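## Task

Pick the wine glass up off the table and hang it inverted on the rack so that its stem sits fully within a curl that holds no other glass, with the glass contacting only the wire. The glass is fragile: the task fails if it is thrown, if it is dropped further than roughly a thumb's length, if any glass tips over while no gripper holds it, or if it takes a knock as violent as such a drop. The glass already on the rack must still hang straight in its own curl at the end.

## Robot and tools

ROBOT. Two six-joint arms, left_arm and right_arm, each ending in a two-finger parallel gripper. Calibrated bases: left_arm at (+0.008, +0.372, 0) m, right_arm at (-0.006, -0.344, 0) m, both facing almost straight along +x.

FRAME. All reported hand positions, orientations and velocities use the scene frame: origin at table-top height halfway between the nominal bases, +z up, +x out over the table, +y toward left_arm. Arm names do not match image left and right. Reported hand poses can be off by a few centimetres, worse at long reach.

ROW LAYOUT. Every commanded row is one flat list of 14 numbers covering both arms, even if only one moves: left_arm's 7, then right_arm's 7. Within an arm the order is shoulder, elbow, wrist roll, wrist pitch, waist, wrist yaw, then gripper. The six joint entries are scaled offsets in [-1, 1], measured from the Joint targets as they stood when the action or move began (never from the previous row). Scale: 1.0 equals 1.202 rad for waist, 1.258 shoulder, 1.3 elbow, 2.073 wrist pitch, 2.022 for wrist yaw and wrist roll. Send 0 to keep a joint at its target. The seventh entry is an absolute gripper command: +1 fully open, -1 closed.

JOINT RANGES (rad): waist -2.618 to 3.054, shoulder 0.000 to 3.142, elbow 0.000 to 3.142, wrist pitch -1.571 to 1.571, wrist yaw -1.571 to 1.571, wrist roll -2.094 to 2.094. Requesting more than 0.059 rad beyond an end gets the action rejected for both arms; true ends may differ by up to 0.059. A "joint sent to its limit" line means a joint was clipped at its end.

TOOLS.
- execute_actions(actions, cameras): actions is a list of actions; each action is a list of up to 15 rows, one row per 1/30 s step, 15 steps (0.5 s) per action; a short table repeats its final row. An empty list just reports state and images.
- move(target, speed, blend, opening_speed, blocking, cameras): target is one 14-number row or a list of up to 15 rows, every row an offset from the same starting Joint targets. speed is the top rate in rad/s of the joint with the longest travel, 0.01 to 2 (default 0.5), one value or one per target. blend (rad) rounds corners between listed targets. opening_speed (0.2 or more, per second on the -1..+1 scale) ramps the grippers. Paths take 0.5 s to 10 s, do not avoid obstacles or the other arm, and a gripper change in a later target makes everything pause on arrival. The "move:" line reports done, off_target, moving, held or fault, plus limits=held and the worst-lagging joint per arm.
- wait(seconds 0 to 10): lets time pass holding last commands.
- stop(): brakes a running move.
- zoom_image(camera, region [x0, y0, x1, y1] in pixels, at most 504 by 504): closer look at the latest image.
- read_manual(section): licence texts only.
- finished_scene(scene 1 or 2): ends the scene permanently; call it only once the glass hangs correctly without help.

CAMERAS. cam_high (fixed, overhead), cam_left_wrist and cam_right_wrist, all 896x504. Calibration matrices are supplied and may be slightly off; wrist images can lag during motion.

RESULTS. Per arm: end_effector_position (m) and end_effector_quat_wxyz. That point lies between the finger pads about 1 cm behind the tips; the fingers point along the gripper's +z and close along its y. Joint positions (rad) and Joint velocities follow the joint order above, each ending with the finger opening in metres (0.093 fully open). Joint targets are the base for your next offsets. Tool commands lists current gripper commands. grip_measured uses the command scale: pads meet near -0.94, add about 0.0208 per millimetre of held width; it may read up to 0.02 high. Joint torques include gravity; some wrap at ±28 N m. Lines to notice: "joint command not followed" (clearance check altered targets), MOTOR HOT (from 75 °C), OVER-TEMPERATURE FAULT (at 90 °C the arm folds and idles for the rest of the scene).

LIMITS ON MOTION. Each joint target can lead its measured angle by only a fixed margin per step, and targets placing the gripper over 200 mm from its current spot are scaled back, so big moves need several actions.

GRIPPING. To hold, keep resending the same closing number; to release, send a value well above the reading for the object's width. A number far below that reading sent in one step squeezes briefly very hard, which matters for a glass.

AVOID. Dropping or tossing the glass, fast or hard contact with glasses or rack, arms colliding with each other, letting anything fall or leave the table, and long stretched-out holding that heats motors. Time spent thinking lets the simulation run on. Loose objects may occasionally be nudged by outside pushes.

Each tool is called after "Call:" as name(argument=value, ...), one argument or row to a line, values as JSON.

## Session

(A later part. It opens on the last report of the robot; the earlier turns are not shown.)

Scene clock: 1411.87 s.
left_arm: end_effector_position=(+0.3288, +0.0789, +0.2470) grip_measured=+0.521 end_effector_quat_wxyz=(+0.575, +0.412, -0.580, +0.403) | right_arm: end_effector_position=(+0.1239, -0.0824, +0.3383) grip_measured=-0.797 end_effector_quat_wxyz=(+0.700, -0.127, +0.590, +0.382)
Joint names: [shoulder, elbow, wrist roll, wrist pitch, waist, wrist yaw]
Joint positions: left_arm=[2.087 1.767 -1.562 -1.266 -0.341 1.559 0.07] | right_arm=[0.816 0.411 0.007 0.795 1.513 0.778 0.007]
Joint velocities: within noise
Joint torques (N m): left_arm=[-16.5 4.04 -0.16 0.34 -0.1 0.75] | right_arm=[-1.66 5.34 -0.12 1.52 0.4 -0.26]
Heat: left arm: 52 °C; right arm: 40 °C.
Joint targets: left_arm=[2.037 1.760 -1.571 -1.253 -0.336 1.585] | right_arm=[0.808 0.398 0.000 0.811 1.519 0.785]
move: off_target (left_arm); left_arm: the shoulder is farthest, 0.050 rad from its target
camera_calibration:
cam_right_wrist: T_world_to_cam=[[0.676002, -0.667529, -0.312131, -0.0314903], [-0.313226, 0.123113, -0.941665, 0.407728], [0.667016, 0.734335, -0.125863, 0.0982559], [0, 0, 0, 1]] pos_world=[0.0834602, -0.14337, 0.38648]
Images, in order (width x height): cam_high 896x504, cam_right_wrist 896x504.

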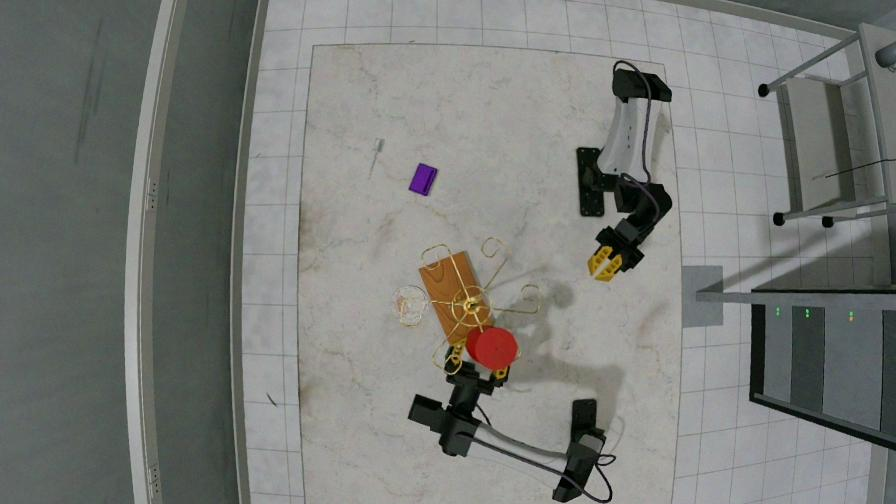

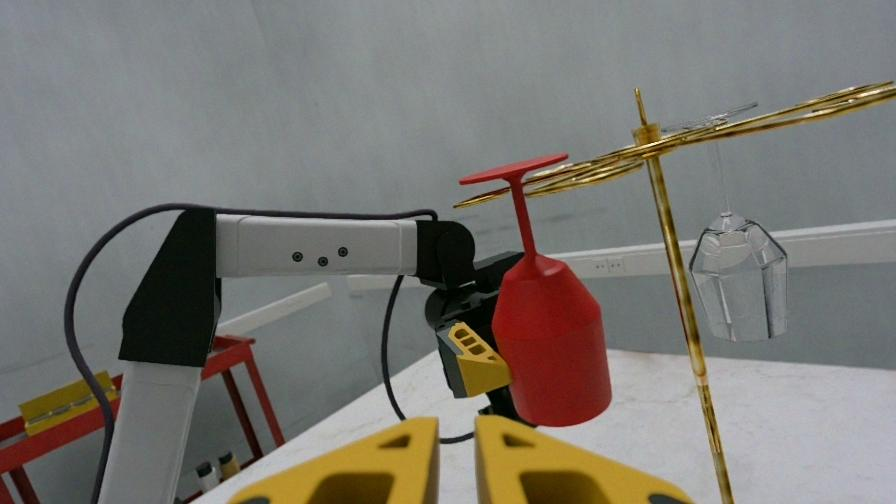

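Call:
move(
  target=[-0.0922,-0.1192,0,0.0256,0.0283,0,0.1,0,0,0,0,0,0,-0.8],
  speed=0.12,
  cameras=["cam_high","cam_right_wrist"],
)

Call:
zoom_image(
  camera="cam_high",
  region=[450, 290, 570, 400],
)

Call:
zoom_image(
  camera="cam_right_wrist",
  region=[420, 100, 640, 240],
)

Scene clock: 1445.43 s.
left_arm: end_effector_position=(+0.3119, +0.0981, +0.2516) grip_measured=+0.521 end_effector_quat_wxyz=(+0.565, +0.417, -0.576, +0.418) | right_arm: end_effector_position=(+0.1239, -0.0824, +0.3383) grip_measured=-0.797 end_effector_quat_wxyz=(+0.700, -0.127, +0.590, +0.382)
Joint names: [shoulder, elbow, wrist roll, wrist pitch, waist, wrist yaw]
Joint positions: left_arm=[1.969 1.612 -1.562 -1.213 -0.307 1.559 0.07] | right_arm=[0.816 0.411 0.007 0.795 1.513 0.778 0.007]
Joint velocities: within noise
Joint torques (N m): left_arm=[-15.47 3.89 -0.15 0.34 0.12 0.75] | right_arm=[-1.72 5.3 -0.19 1.51 0.55 -0.28]
Heat: left arm: 56 °C; right arm: 40 °C.
Joint targets: left_arm=[1.921 1.605 -1.571 -1.200 -0.303 1.585] | right_arm=[0.808 0.398 0.000 0.811 1.519 0.785]
move: off_target (left_arm); left_arm: the shoulder is farthest, 0.048 rad from its target
camera_calibration:
cam_right_wrist: T_world_to_cam=[[0.676002, -0.667529, -0.312131, -0.0314903], [-0.313226, 0.123113, -0.941665, 0.407728], [0.667016, 0.734335, -0.125863, 0.0982559], [0, 0, 0, 1]] pos_world=[0.0834602, -0.14337, 0.38648]
Images, in order (width x height): cam_high 896x504, cam_right_wrist 896x504.

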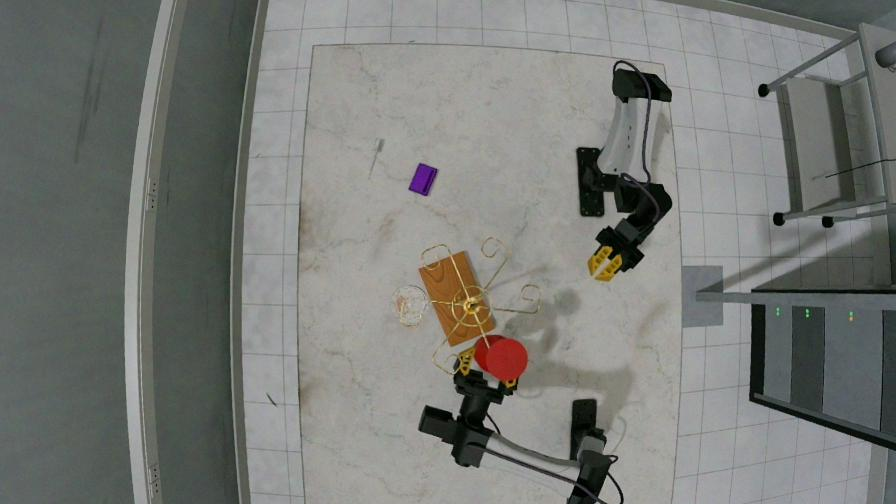

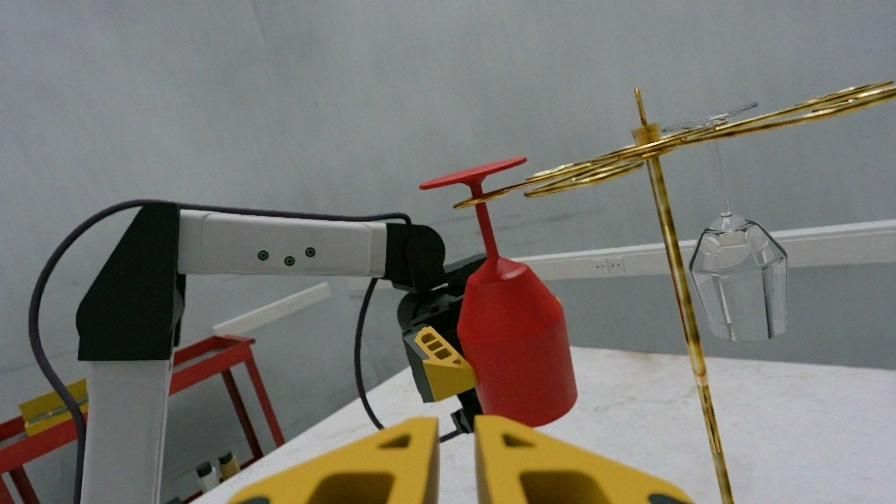

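Scaled by 4.200 from the camera's 896x504 image, which has a finer 1280x720 frame.

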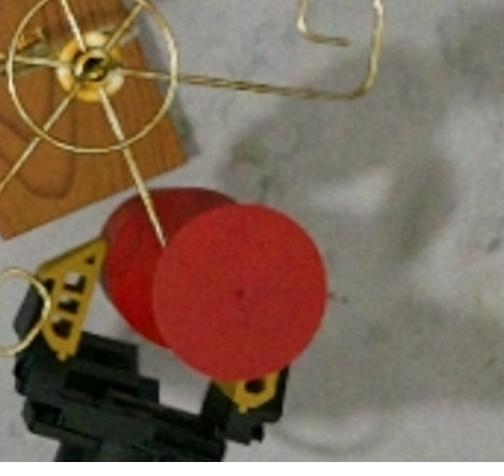

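Scaled by 2.291 from the camera's 896x504 image, which has a finer 1280x720 frame.

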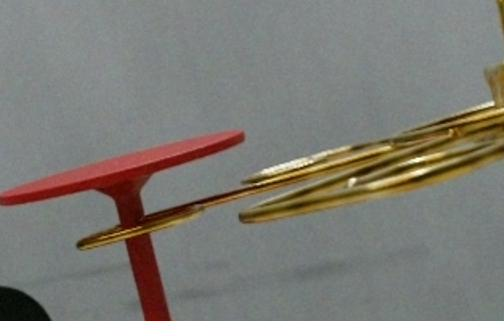

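Call:
move(
  target=[0.0612,0,0,0.0111,0.0046,0,0.1,0,0,0,0,0,0,-0.8],
  speed=0.12,
  cameras=["cam_high","cam_right_wrist"],
)

Call:
zoom_image(
  camera="cam_high",
  region=[450, 290, 570, 400],
)

Call:
zoom_image(
  camera="cam_right_wrist",
  region=[420, 100, 640, 240],
)

Scene clock: 1474.80 s.
left_arm: end_effector_position=(+0.3182, +0.0982, +0.2428) grip_measured=+0.521 end_effector_quat_wxyz=(+0.565, +0.419, -0.575, +0.419) | right_arm: end_effector_position=(+0.1239, -0.0824, +0.3383) grip_measured=-0.797 end_effector_quat_wxyz=(+0.700, -0.127, +0.590, +0.382)
Joint names: [shoulder, elbow, wrist roll, wrist pitch, waist, wrist yaw]
Joint positions: left_arm=[1.993 1.612 -1.562 -1.19 -0.302 1.559 0.07] | right_arm=[0.816 0.411 0.007 0.795 1.513 0.778 0.007]
Joint velocities: within noise
Joint torques (N m): left_arm=[-10.73 4.1 -0.16 0.36 0.25 0.76] | right_arm=[-1.66 5.33 -0.18 1.5 0.44 -0.26]
Heat: left arm: 57 °C; right arm: 40 °C.
Joint targets: left_arm=[1.998 1.605 -1.571 -1.177 -0.297 1.585] | right_arm=[0.808 0.398 0.000 0.811 1.519 0.785]
move: done
camera_calibration:
cam_right_wrist: T_world_to_cam=[[0.676002, -0.667529, -0.312131, -0.0314903], [-0.313226, 0.123113, -0.941665, 0.407728], [0.667016, 0.734335, -0.125863, 0.0982559], [0, 0, 0, 1]] pos_world=[0.0834602, -0.14337, 0.38648]
Images, in order (width x height): cam_high 896x504, cam_right_wrist 896x504.

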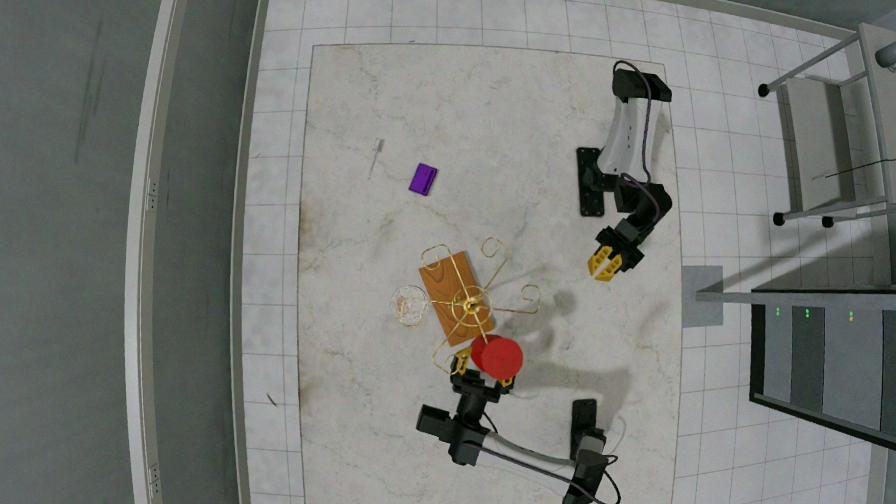

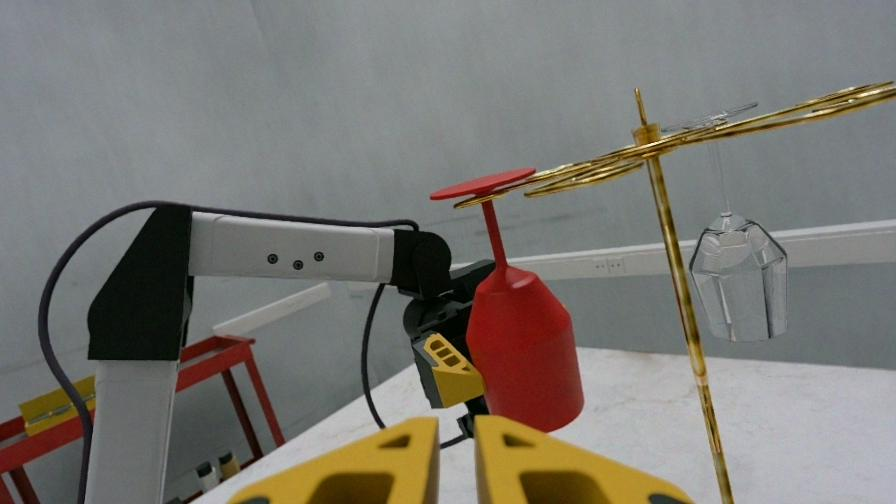

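Scaled by 4.200 from the camera's 896x504 image, which has a finer 1280x720 frame.

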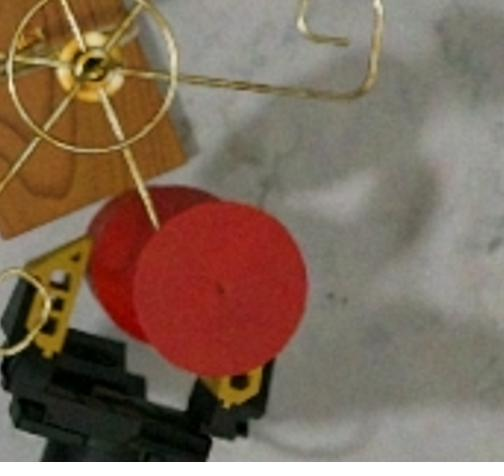

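Scaled by 2.291 from the camera's 896x504 image, which has a finer 1280x720 frame.

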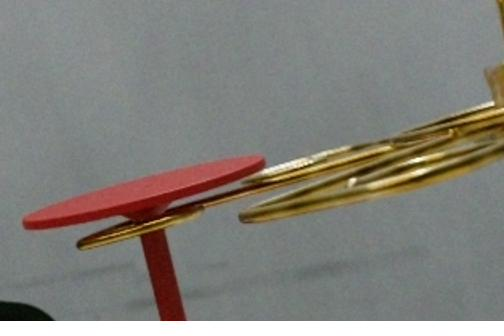

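Call:
move(
  target=[0,-0.023,0,0.0135,0,0,0.1,0,0,0,0,0,0,-0.8],
  speed=0.05,
  cameras=["cam_high","cam_right_wrist"],
)

Call:
zoom_image(
  camera="cam_high",
  region=[450, 290, 570, 400],
)

Call:
zoom_image(
  camera="cam_right_wrist",
  region=[420, 100, 640, 240],
)

Scene clock: 1485.60 s.
left_arm: end_effector_position=(+0.3171, +0.0985, +0.2390) grip_measured=+0.521 end_effector_quat_wxyz=(+0.571, +0.417, -0.569, +0.420) | right_arm: end_effector_position=(+0.1239, -0.0824, +0.3383) grip_measured=-0.797 end_effector_quat_wxyz=(+0.700, -0.127, +0.590, +0.382)
Joint names: [shoulder, elbow, wrist roll, wrist pitch, waist, wrist yaw]
Joint positions: left_arm=[1.993 1.586 -1.567 -1.165 -0.302 1.576 0.07] | right_arm=[0.816 0.411 0.007 0.795 1.513 0.778 0.007]
Joint velocities: within noise
Joint torques (N m): left_arm=[-10.69 3.79 -0.08 0.41 -0.06 0.64] | right_arm=[-1.94 5.31 -0.19 1.49 0.5 -0.26]
Heat: left arm: 57 °C; right arm: 40 °C.
Joint targets: left_arm=[1.998 1.575 -1.571 -1.149 -0.297 1.585] | right_arm=[0.808 0.398 0.000 0.811 1.519 0.785]
move: done
camera_calibration:
cam_right_wrist: T_world_to_cam=[[0.676002, -0.667529, -0.312131, -0.0314903], [-0.313226, 0.123113, -0.941665, 0.407728], [0.667016, 0.734335, -0.125863, 0.0982559], [0, 0, 0, 1]] pos_world=[0.0834602, -0.14337, 0.38648]
Images, in order (width x height): cam_high 896x504, cam_right_wrist 896x504.

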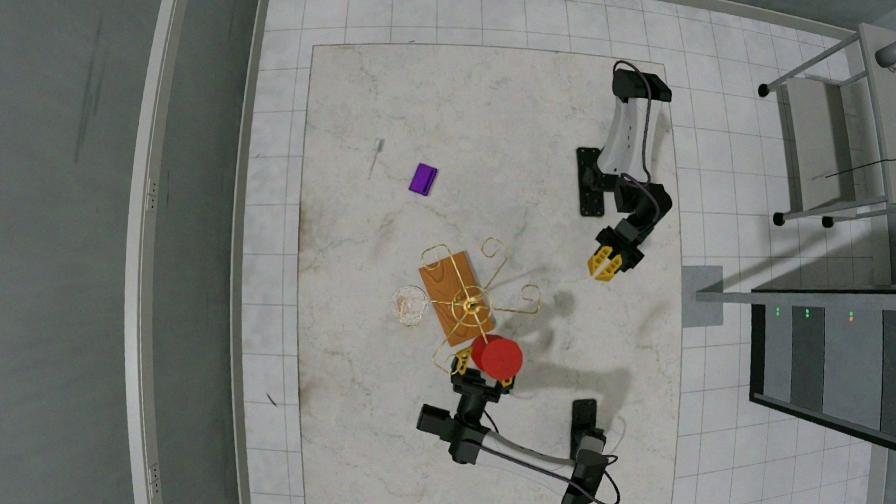

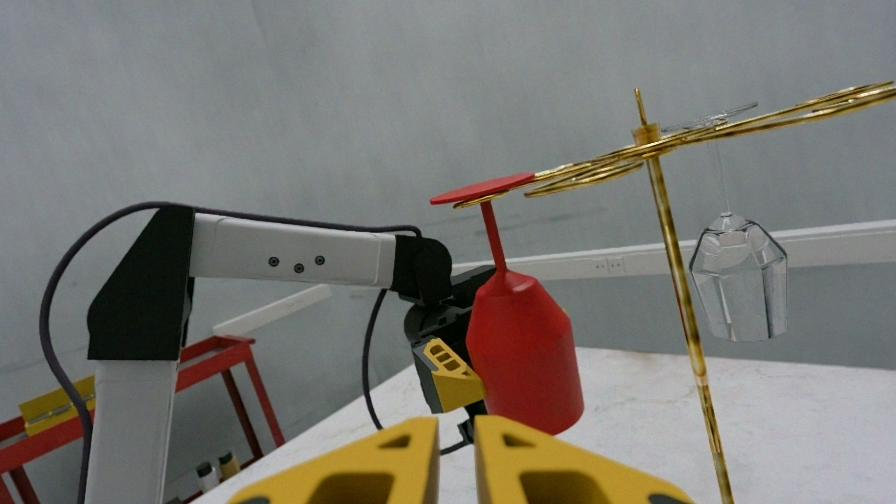

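Scaled by 4.200 from the camera's 896x504 image, which has a finer 1280x720 frame.

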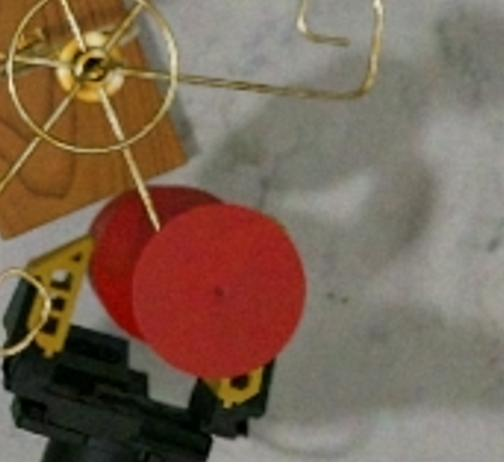

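Scaled by 2.291 from the camera's 896x504 image, which has a finer 1280x720 frame.

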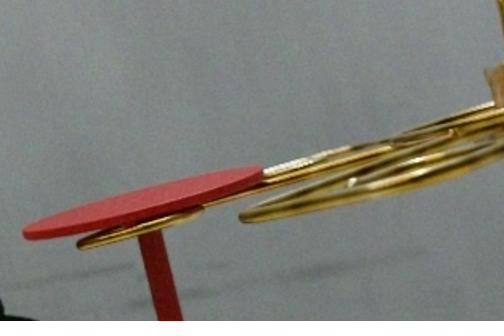

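Call:
move(
  target=[0,-0.010,0,0.0055,0,0,0.1,0,0,0,0,0,0,-0.8],
  speed=0.05,
  cameras=["cam_high","cam_right_wrist"],
)

Call:
zoom_image(
  camera="cam_right_wrist",
  region=[420, 100, 640, 240],
)

Scene clock: 1494.83 s.
left_arm: end_effector_position=(+0.3167, +0.0987, +0.2384) grip_measured=+0.521 end_effector_quat_wxyz=(+0.575, +0.416, -0.565, +0.422) | right_arm: end_effector_position=(+0.1239, -0.0824, +0.3383) grip_measured=-0.797 end_effector_quat_wxyz=(+0.700, -0.127, +0.590, +0.382)
Joint names: [shoulder, elbow, wrist roll, wrist pitch, waist, wrist yaw]
Joint positions: left_arm=[1.993 1.575 -1.569 -1.155 -0.302 1.587 0.07] | right_arm=[0.816 0.411 0.007 0.795 1.513 0.778 0.007]
Joint velocities: within noise
Joint torques (N m): left_arm=[-10.65 3.36 -0.11 0.43 0.12 0.53] | right_arm=[-1.66 5.33 -0.2 1.53 0.5 -0.27]
Heat: left arm: 57 °C; right arm: 40 °C.
Joint targets: left_arm=[1.998 1.562 -1.571 -1.137 -0.297 1.585] | right_arm=[0.808 0.398 0.000 0.811 1.519 0.785]
move: done
camera_calibration:
cam_right_wrist: T_world_to_cam=[[0.676002, -0.667529, -0.312131, -0.0314903], [-0.313226, 0.123113, -0.941665, 0.407728], [0.667016, 0.734335, -0.125863, 0.0982559], [0, 0, 0, 1]] pos_world=[0.0834602, -0.14337, 0.38648]
Images, in order (width x height): cam_high 896x504, cam_right_wrist 896x504.

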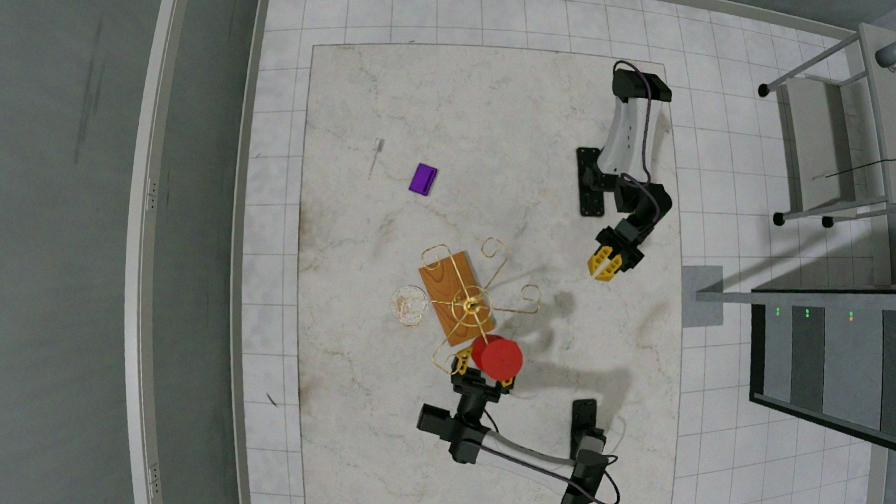

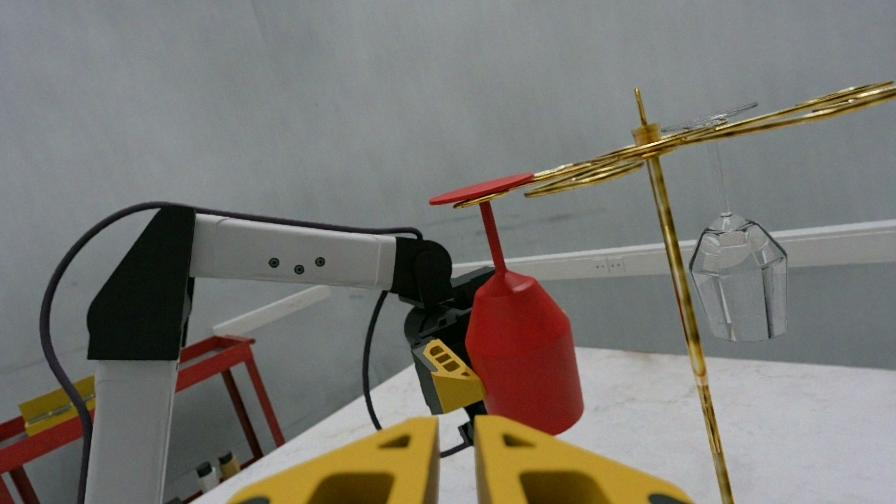

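Scaled by 2.291 from the camera's 896x504 image, which has a finer 1280x720 frame.

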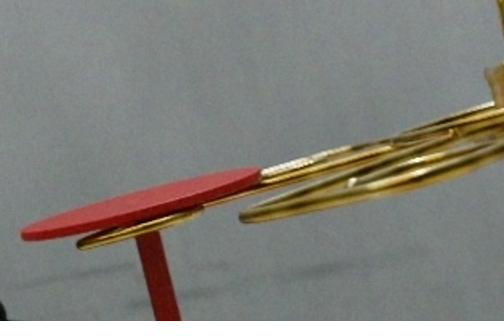

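Call:
move(
  target=[0,0,0,0,0,0,1,0,0,0,0,0,0,-0.8],
  opening_speed=0.25,
  cameras=["cam_high","cam_right_wrist","cam_left_wrist"],
)

Call:
zoom_image(
  camera="cam_high",
  region=[450, 290, 570, 400],
)

Call:
zoom_image(
  camera="cam_right_wrist",
  region=[400, 100, 700, 440],
)

Scene clock: 1508.47 s.
left_arm: end_effector_position=(+0.3166, +0.0987, +0.2373) grip_measured=+1.000 end_effector_quat_wxyz=(+0.574, +0.415, -0.565, +0.422) | right_arm: end_effector_position=(+0.1239, -0.0824, +0.3383) grip_measured=-0.797 end_effector_quat_wxyz=(+0.700, -0.127, +0.590, +0.382)
Joint names: [shoulder, elbow, wrist roll, wrist pitch, waist, wrist yaw]
Joint positions: left_arm=[1.993 1.571 -1.569 -1.15 -0.302 1.587 0.093] | right_arm=[0.816 0.411 0.007 0.795 1.513 0.778 0.007]
Joint velocities: within noise
Joint torques (N m): left_arm=[-10.77 3.81 -0.07 0.35 0.13 0.5] | right_arm=[-1.74 5.35 -0.18 1.48 0.5 -0.24]
Heat: left arm: 56 °C; right arm: 40 °C.
Joint targets: left_arm=[1.998 1.562 -1.571 -1.137 -0.297 1.585] | right_arm=[0.808 0.398 0.000 0.811 1.519 0.785]
move: done
camera_calibration:
cam_left_wrist: T_world_to_cam=[[0.957673, -0.287706, 0.00938991, -0.275705], [0.114403, 0.410335, 0.904731, -0.251174], [-0.26415, -0.865362, 0.425881, 0.148556], [0, 0, 0, 1]] pos_world=[0.332011, 0.152298, 0.166567]
cam_right_wrist: T_world_to_cam=[[0.676002, -0.667529, -0.312131, -0.0314903], [-0.313226, 0.123113, -0.941665, 0.407728], [0.667016, 0.734335, -0.125863, 0.0982559], [0, 0, 0, 1]] pos_world=[0.0834602, -0.14337, 0.38648]

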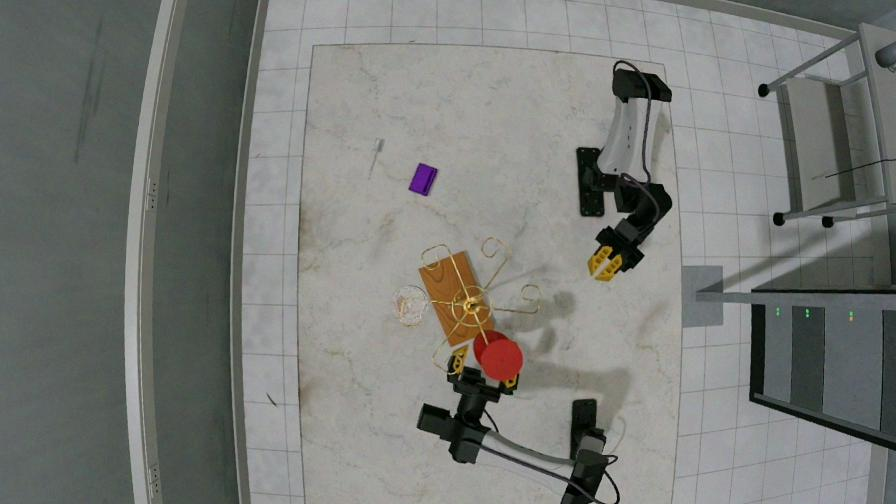

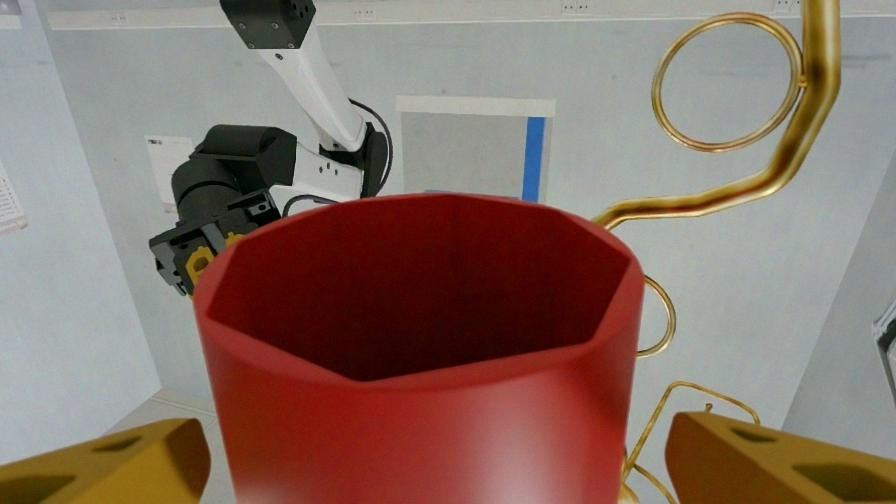

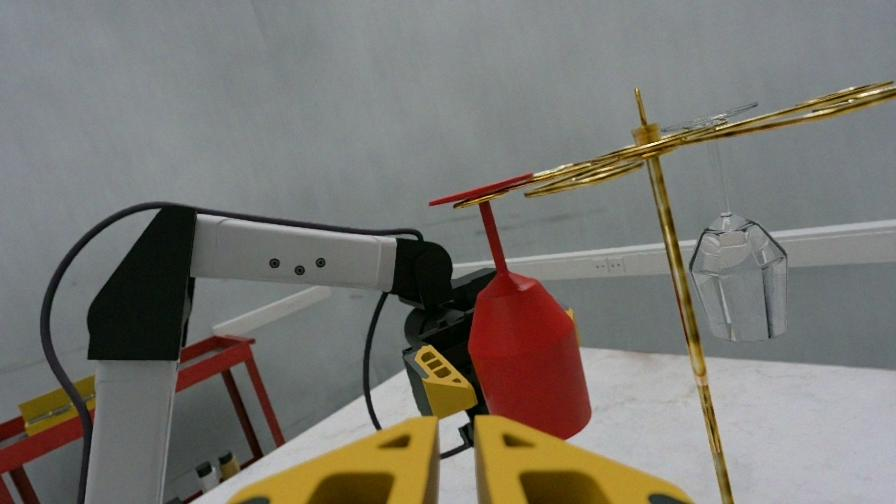

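Scaled by 4.200 from the camera's 896x504 image, which has a finer 1280x720 frame.

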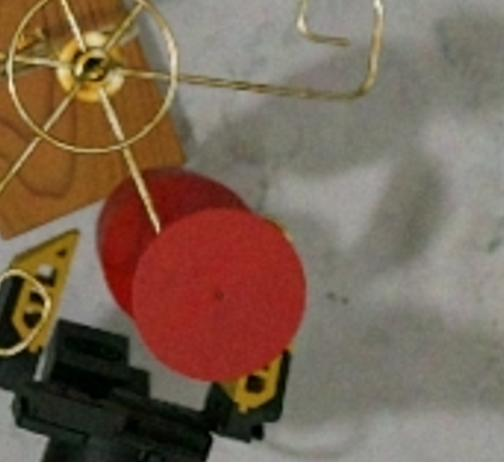

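Scaled by 1.482 from the camera's 896x504 image, which has a finer 1280x720 frame.

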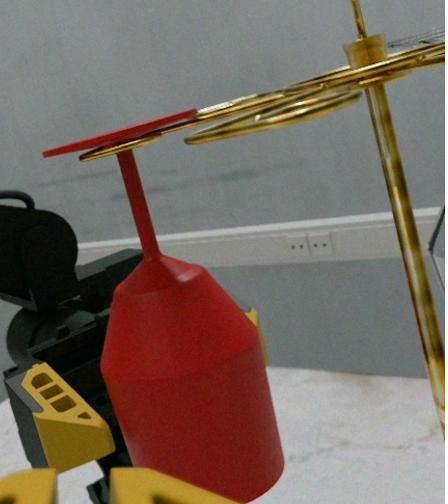

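Call:
move(
  target=[
    [-0.0358,0,0,0,0,0,1,0,0,0,0,0,0,-0.8],
    [-0.0596,-0.0308,0,0.0053,0.0208,0,1,0,0,0,0,0,0,-0.8],
  ],
  speed=0.08,
  blend=[0.01,0],
)

Call:
zoom_image(
  camera="cam_high",
  region=[450, 290, 570, 400],
)

Scene clock: 1562.53 s.
left_arm: end_effector_position=(+0.3164, +0.1088, +0.2371) grip_measured=+1.000 end_effector_quat_wxyz=(+0.569, +0.423, -0.559, +0.429) | right_arm: end_effector_position=(+0.1239, -0.0824, +0.3383) grip_measured=-0.797 end_effector_quat_wxyz=(+0.700, -0.127, +0.590, +0.382)
Joint names: [shoulder, elbow, wrist roll, wrist pitch, waist, wrist yaw]
Joint positions: left_arm=[1.966 1.531 -1.569 -1.14 -0.276 1.587 0.093] | right_arm=[0.816 0.411 0.007 0.795 1.513 0.778 0.007]
Joint velocities: within noise
Joint torques (N m): left_arm=[-14.91 3.96 -0.1 0.33 0.02 0.51] | right_arm=[-1.81 5.31 -0.18 1.49 0.62 -0.28]
Heat: left arm: 55 °C; right arm: 40 °C.
Joint targets: left_arm=[1.923 1.522 -1.571 -1.126 -0.272 1.585] | right_arm=[0.808 0.398 0.000 0.811 1.519 0.785]
move: off_target (left_arm); left_arm: the shoulder is farthest, 0.043 rad from its target
camera_calibration:
cam_left_wrist: T_world_to_cam=[[0.964834, -0.262776, 0.00671983, -0.276979], [0.106045, 0.412503, 0.904763, -0.252785], [-0.240522, -0.872233, 0.425863, 0.150617], [0, 0, 0, 1]] pos_world=[0.330272, 0.162864, 0.16643]
cam_right_wrist: T_world_to_cam=[[0.676002, -0.667529, -0.312131, -0.0314903], [-0.313226, 0.123113, -0.941665, 0.407728], [0.667016, 0.734335, -0.125863, 0.0982559], [0, 0, 0, 1]] pos_world=[0.0834602, -0.14337, 0.38648]

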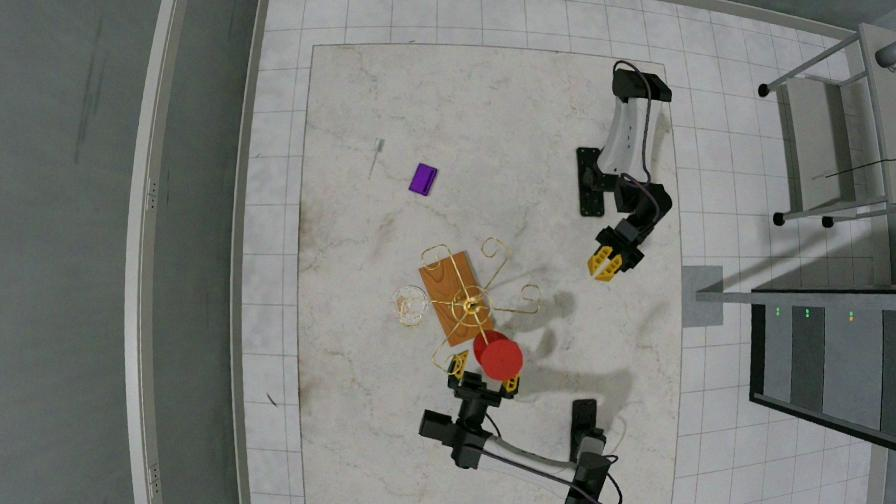

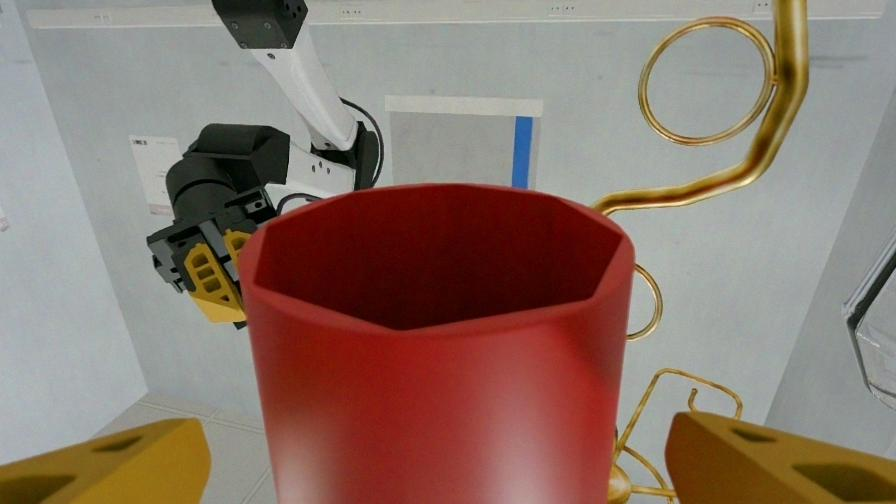

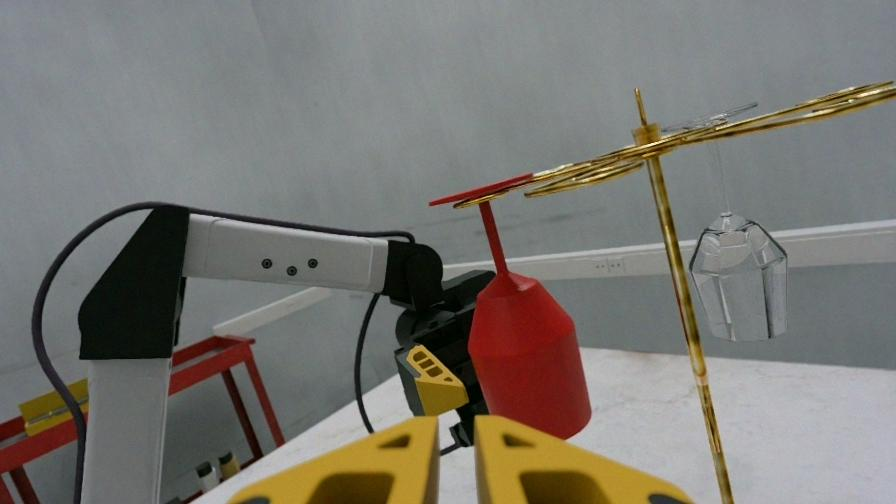

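Scaled by 4.200 from the camera's 896x504 image, which has a finer 1280x720 frame.

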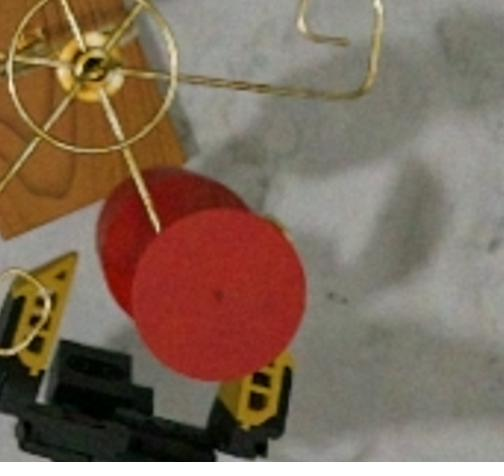

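Call:
move(
  target=[
    [-0.0326,-0.0446,0,0.0082,0.0458,0,1,0,0,0,0,0,0,-0.8],
    [-0.1105,-0.1438,0,0.0227,0.1431,0,1,0,0,0,0,0,0,-0.8],
    [-0.2115,-0.2596,0,0.0343,0.2488,0,1,0,0,0,0,0,0,-0.8],
  ],
  speed=0.15,
  blend=[0.02,0.02,0],
)

Call:
zoom_image(
  camera="cam_high",
  region=[450, 290, 570, 400],
)

Call:
zoom_image(
  camera="cam_right_wrist",
  region=[400, 100, 700, 440],
)

Scene clock: 1576.03 s.
left_arm: end_effector_position=(+0.3071, +0.2100, +0.2406) grip_measured=+1.000 end_effector_quat_wxyz=(+0.496, +0.500, -0.492, +0.512) | right_arm: end_effector_position=(+0.1239, -0.0824, +0.3383) grip_measured=-0.797 end_effector_quat_wxyz=(+0.700, -0.127, +0.590, +0.382)
Joint names: [shoulder, elbow, wrist roll, wrist pitch, waist, wrist yaw]
Joint positions: left_arm=[1.689 1.193 -1.569 -1.069 0.023 1.587 0.093] | right_arm=[0.816 0.411 0.007 0.795 1.513 0.778 0.007]
Joint velocities: within noise
Joint torques (N m): left_arm=[-10.96 3.82 -0.1 0.34 0.03 0.49] | right_arm=[-1.69 5.31 -0.15 1.47 0.46 -0.28]
Heat: left arm: 59 °C; right arm: 40 °C.
Joint targets: left_arm=[1.657 1.184 -1.571 -1.055 0.027 1.585] | right_arm=[0.808 0.398 0.000 0.811 1.519 0.785]
move: done
camera_calibration:
cam_left_wrist: T_world_to_cam=[[0.999299, 0.0335445, 0.0166369, -0.316622], [-0.0293345, 0.425227, 0.904611, -0.257729], [0.0232703, -0.904465, 0.425912, 0.16084], [0, 0, 0, 1]] pos_world=[0.305096, 0.265689, 0.169908]
cam_right_wrist: T_world_to_cam=[[0.676002, -0.667529, -0.312131, -0.0314903], [-0.313226, 0.123113, -0.941665, 0.407728], [0.667016, 0.734335, -0.125863, 0.0982559], [0, 0, 0, 1]] pos_world=[0.0834602, -0.14337, 0.38648]

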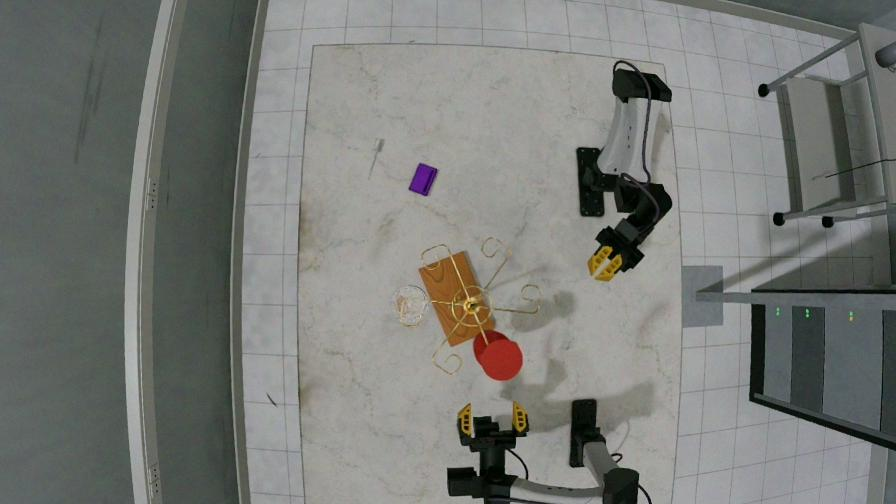

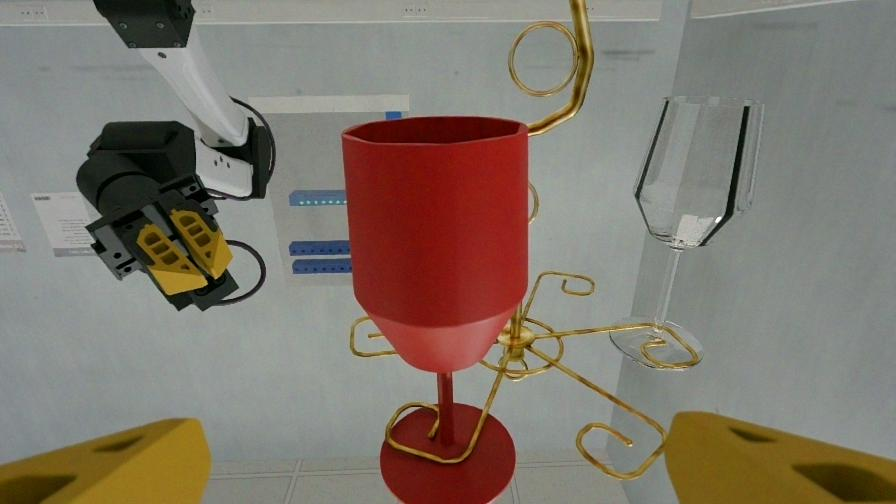

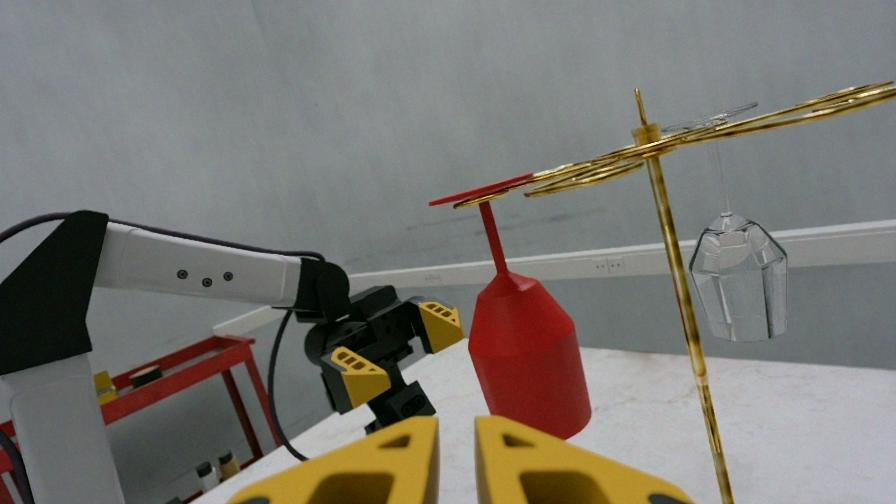

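Scaled by 4.200 from the camera's 896x504 image, which has a finer 1280x720 frame.

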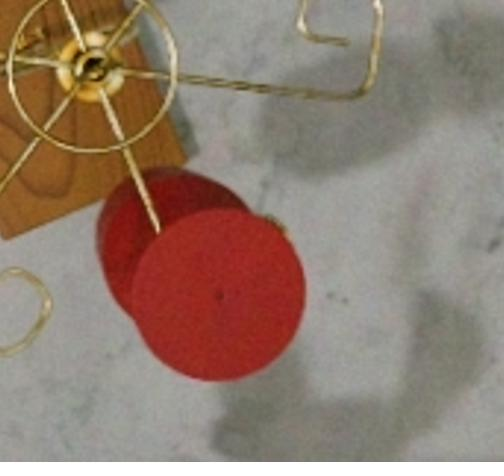

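Scaled by 1.482 from the camera's 896x504 image, which has a finer 1280x720 frame.

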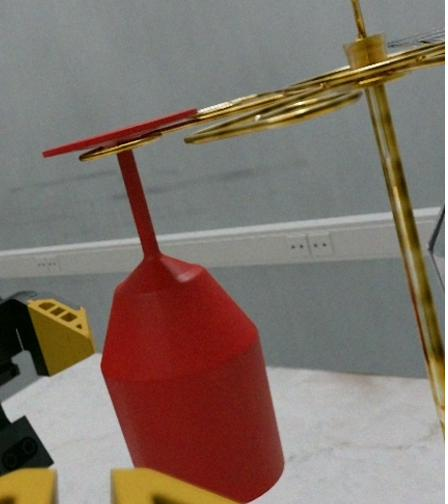

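Call:
finished_scene(
  scene=1,
)

The scene is finished: the task was done.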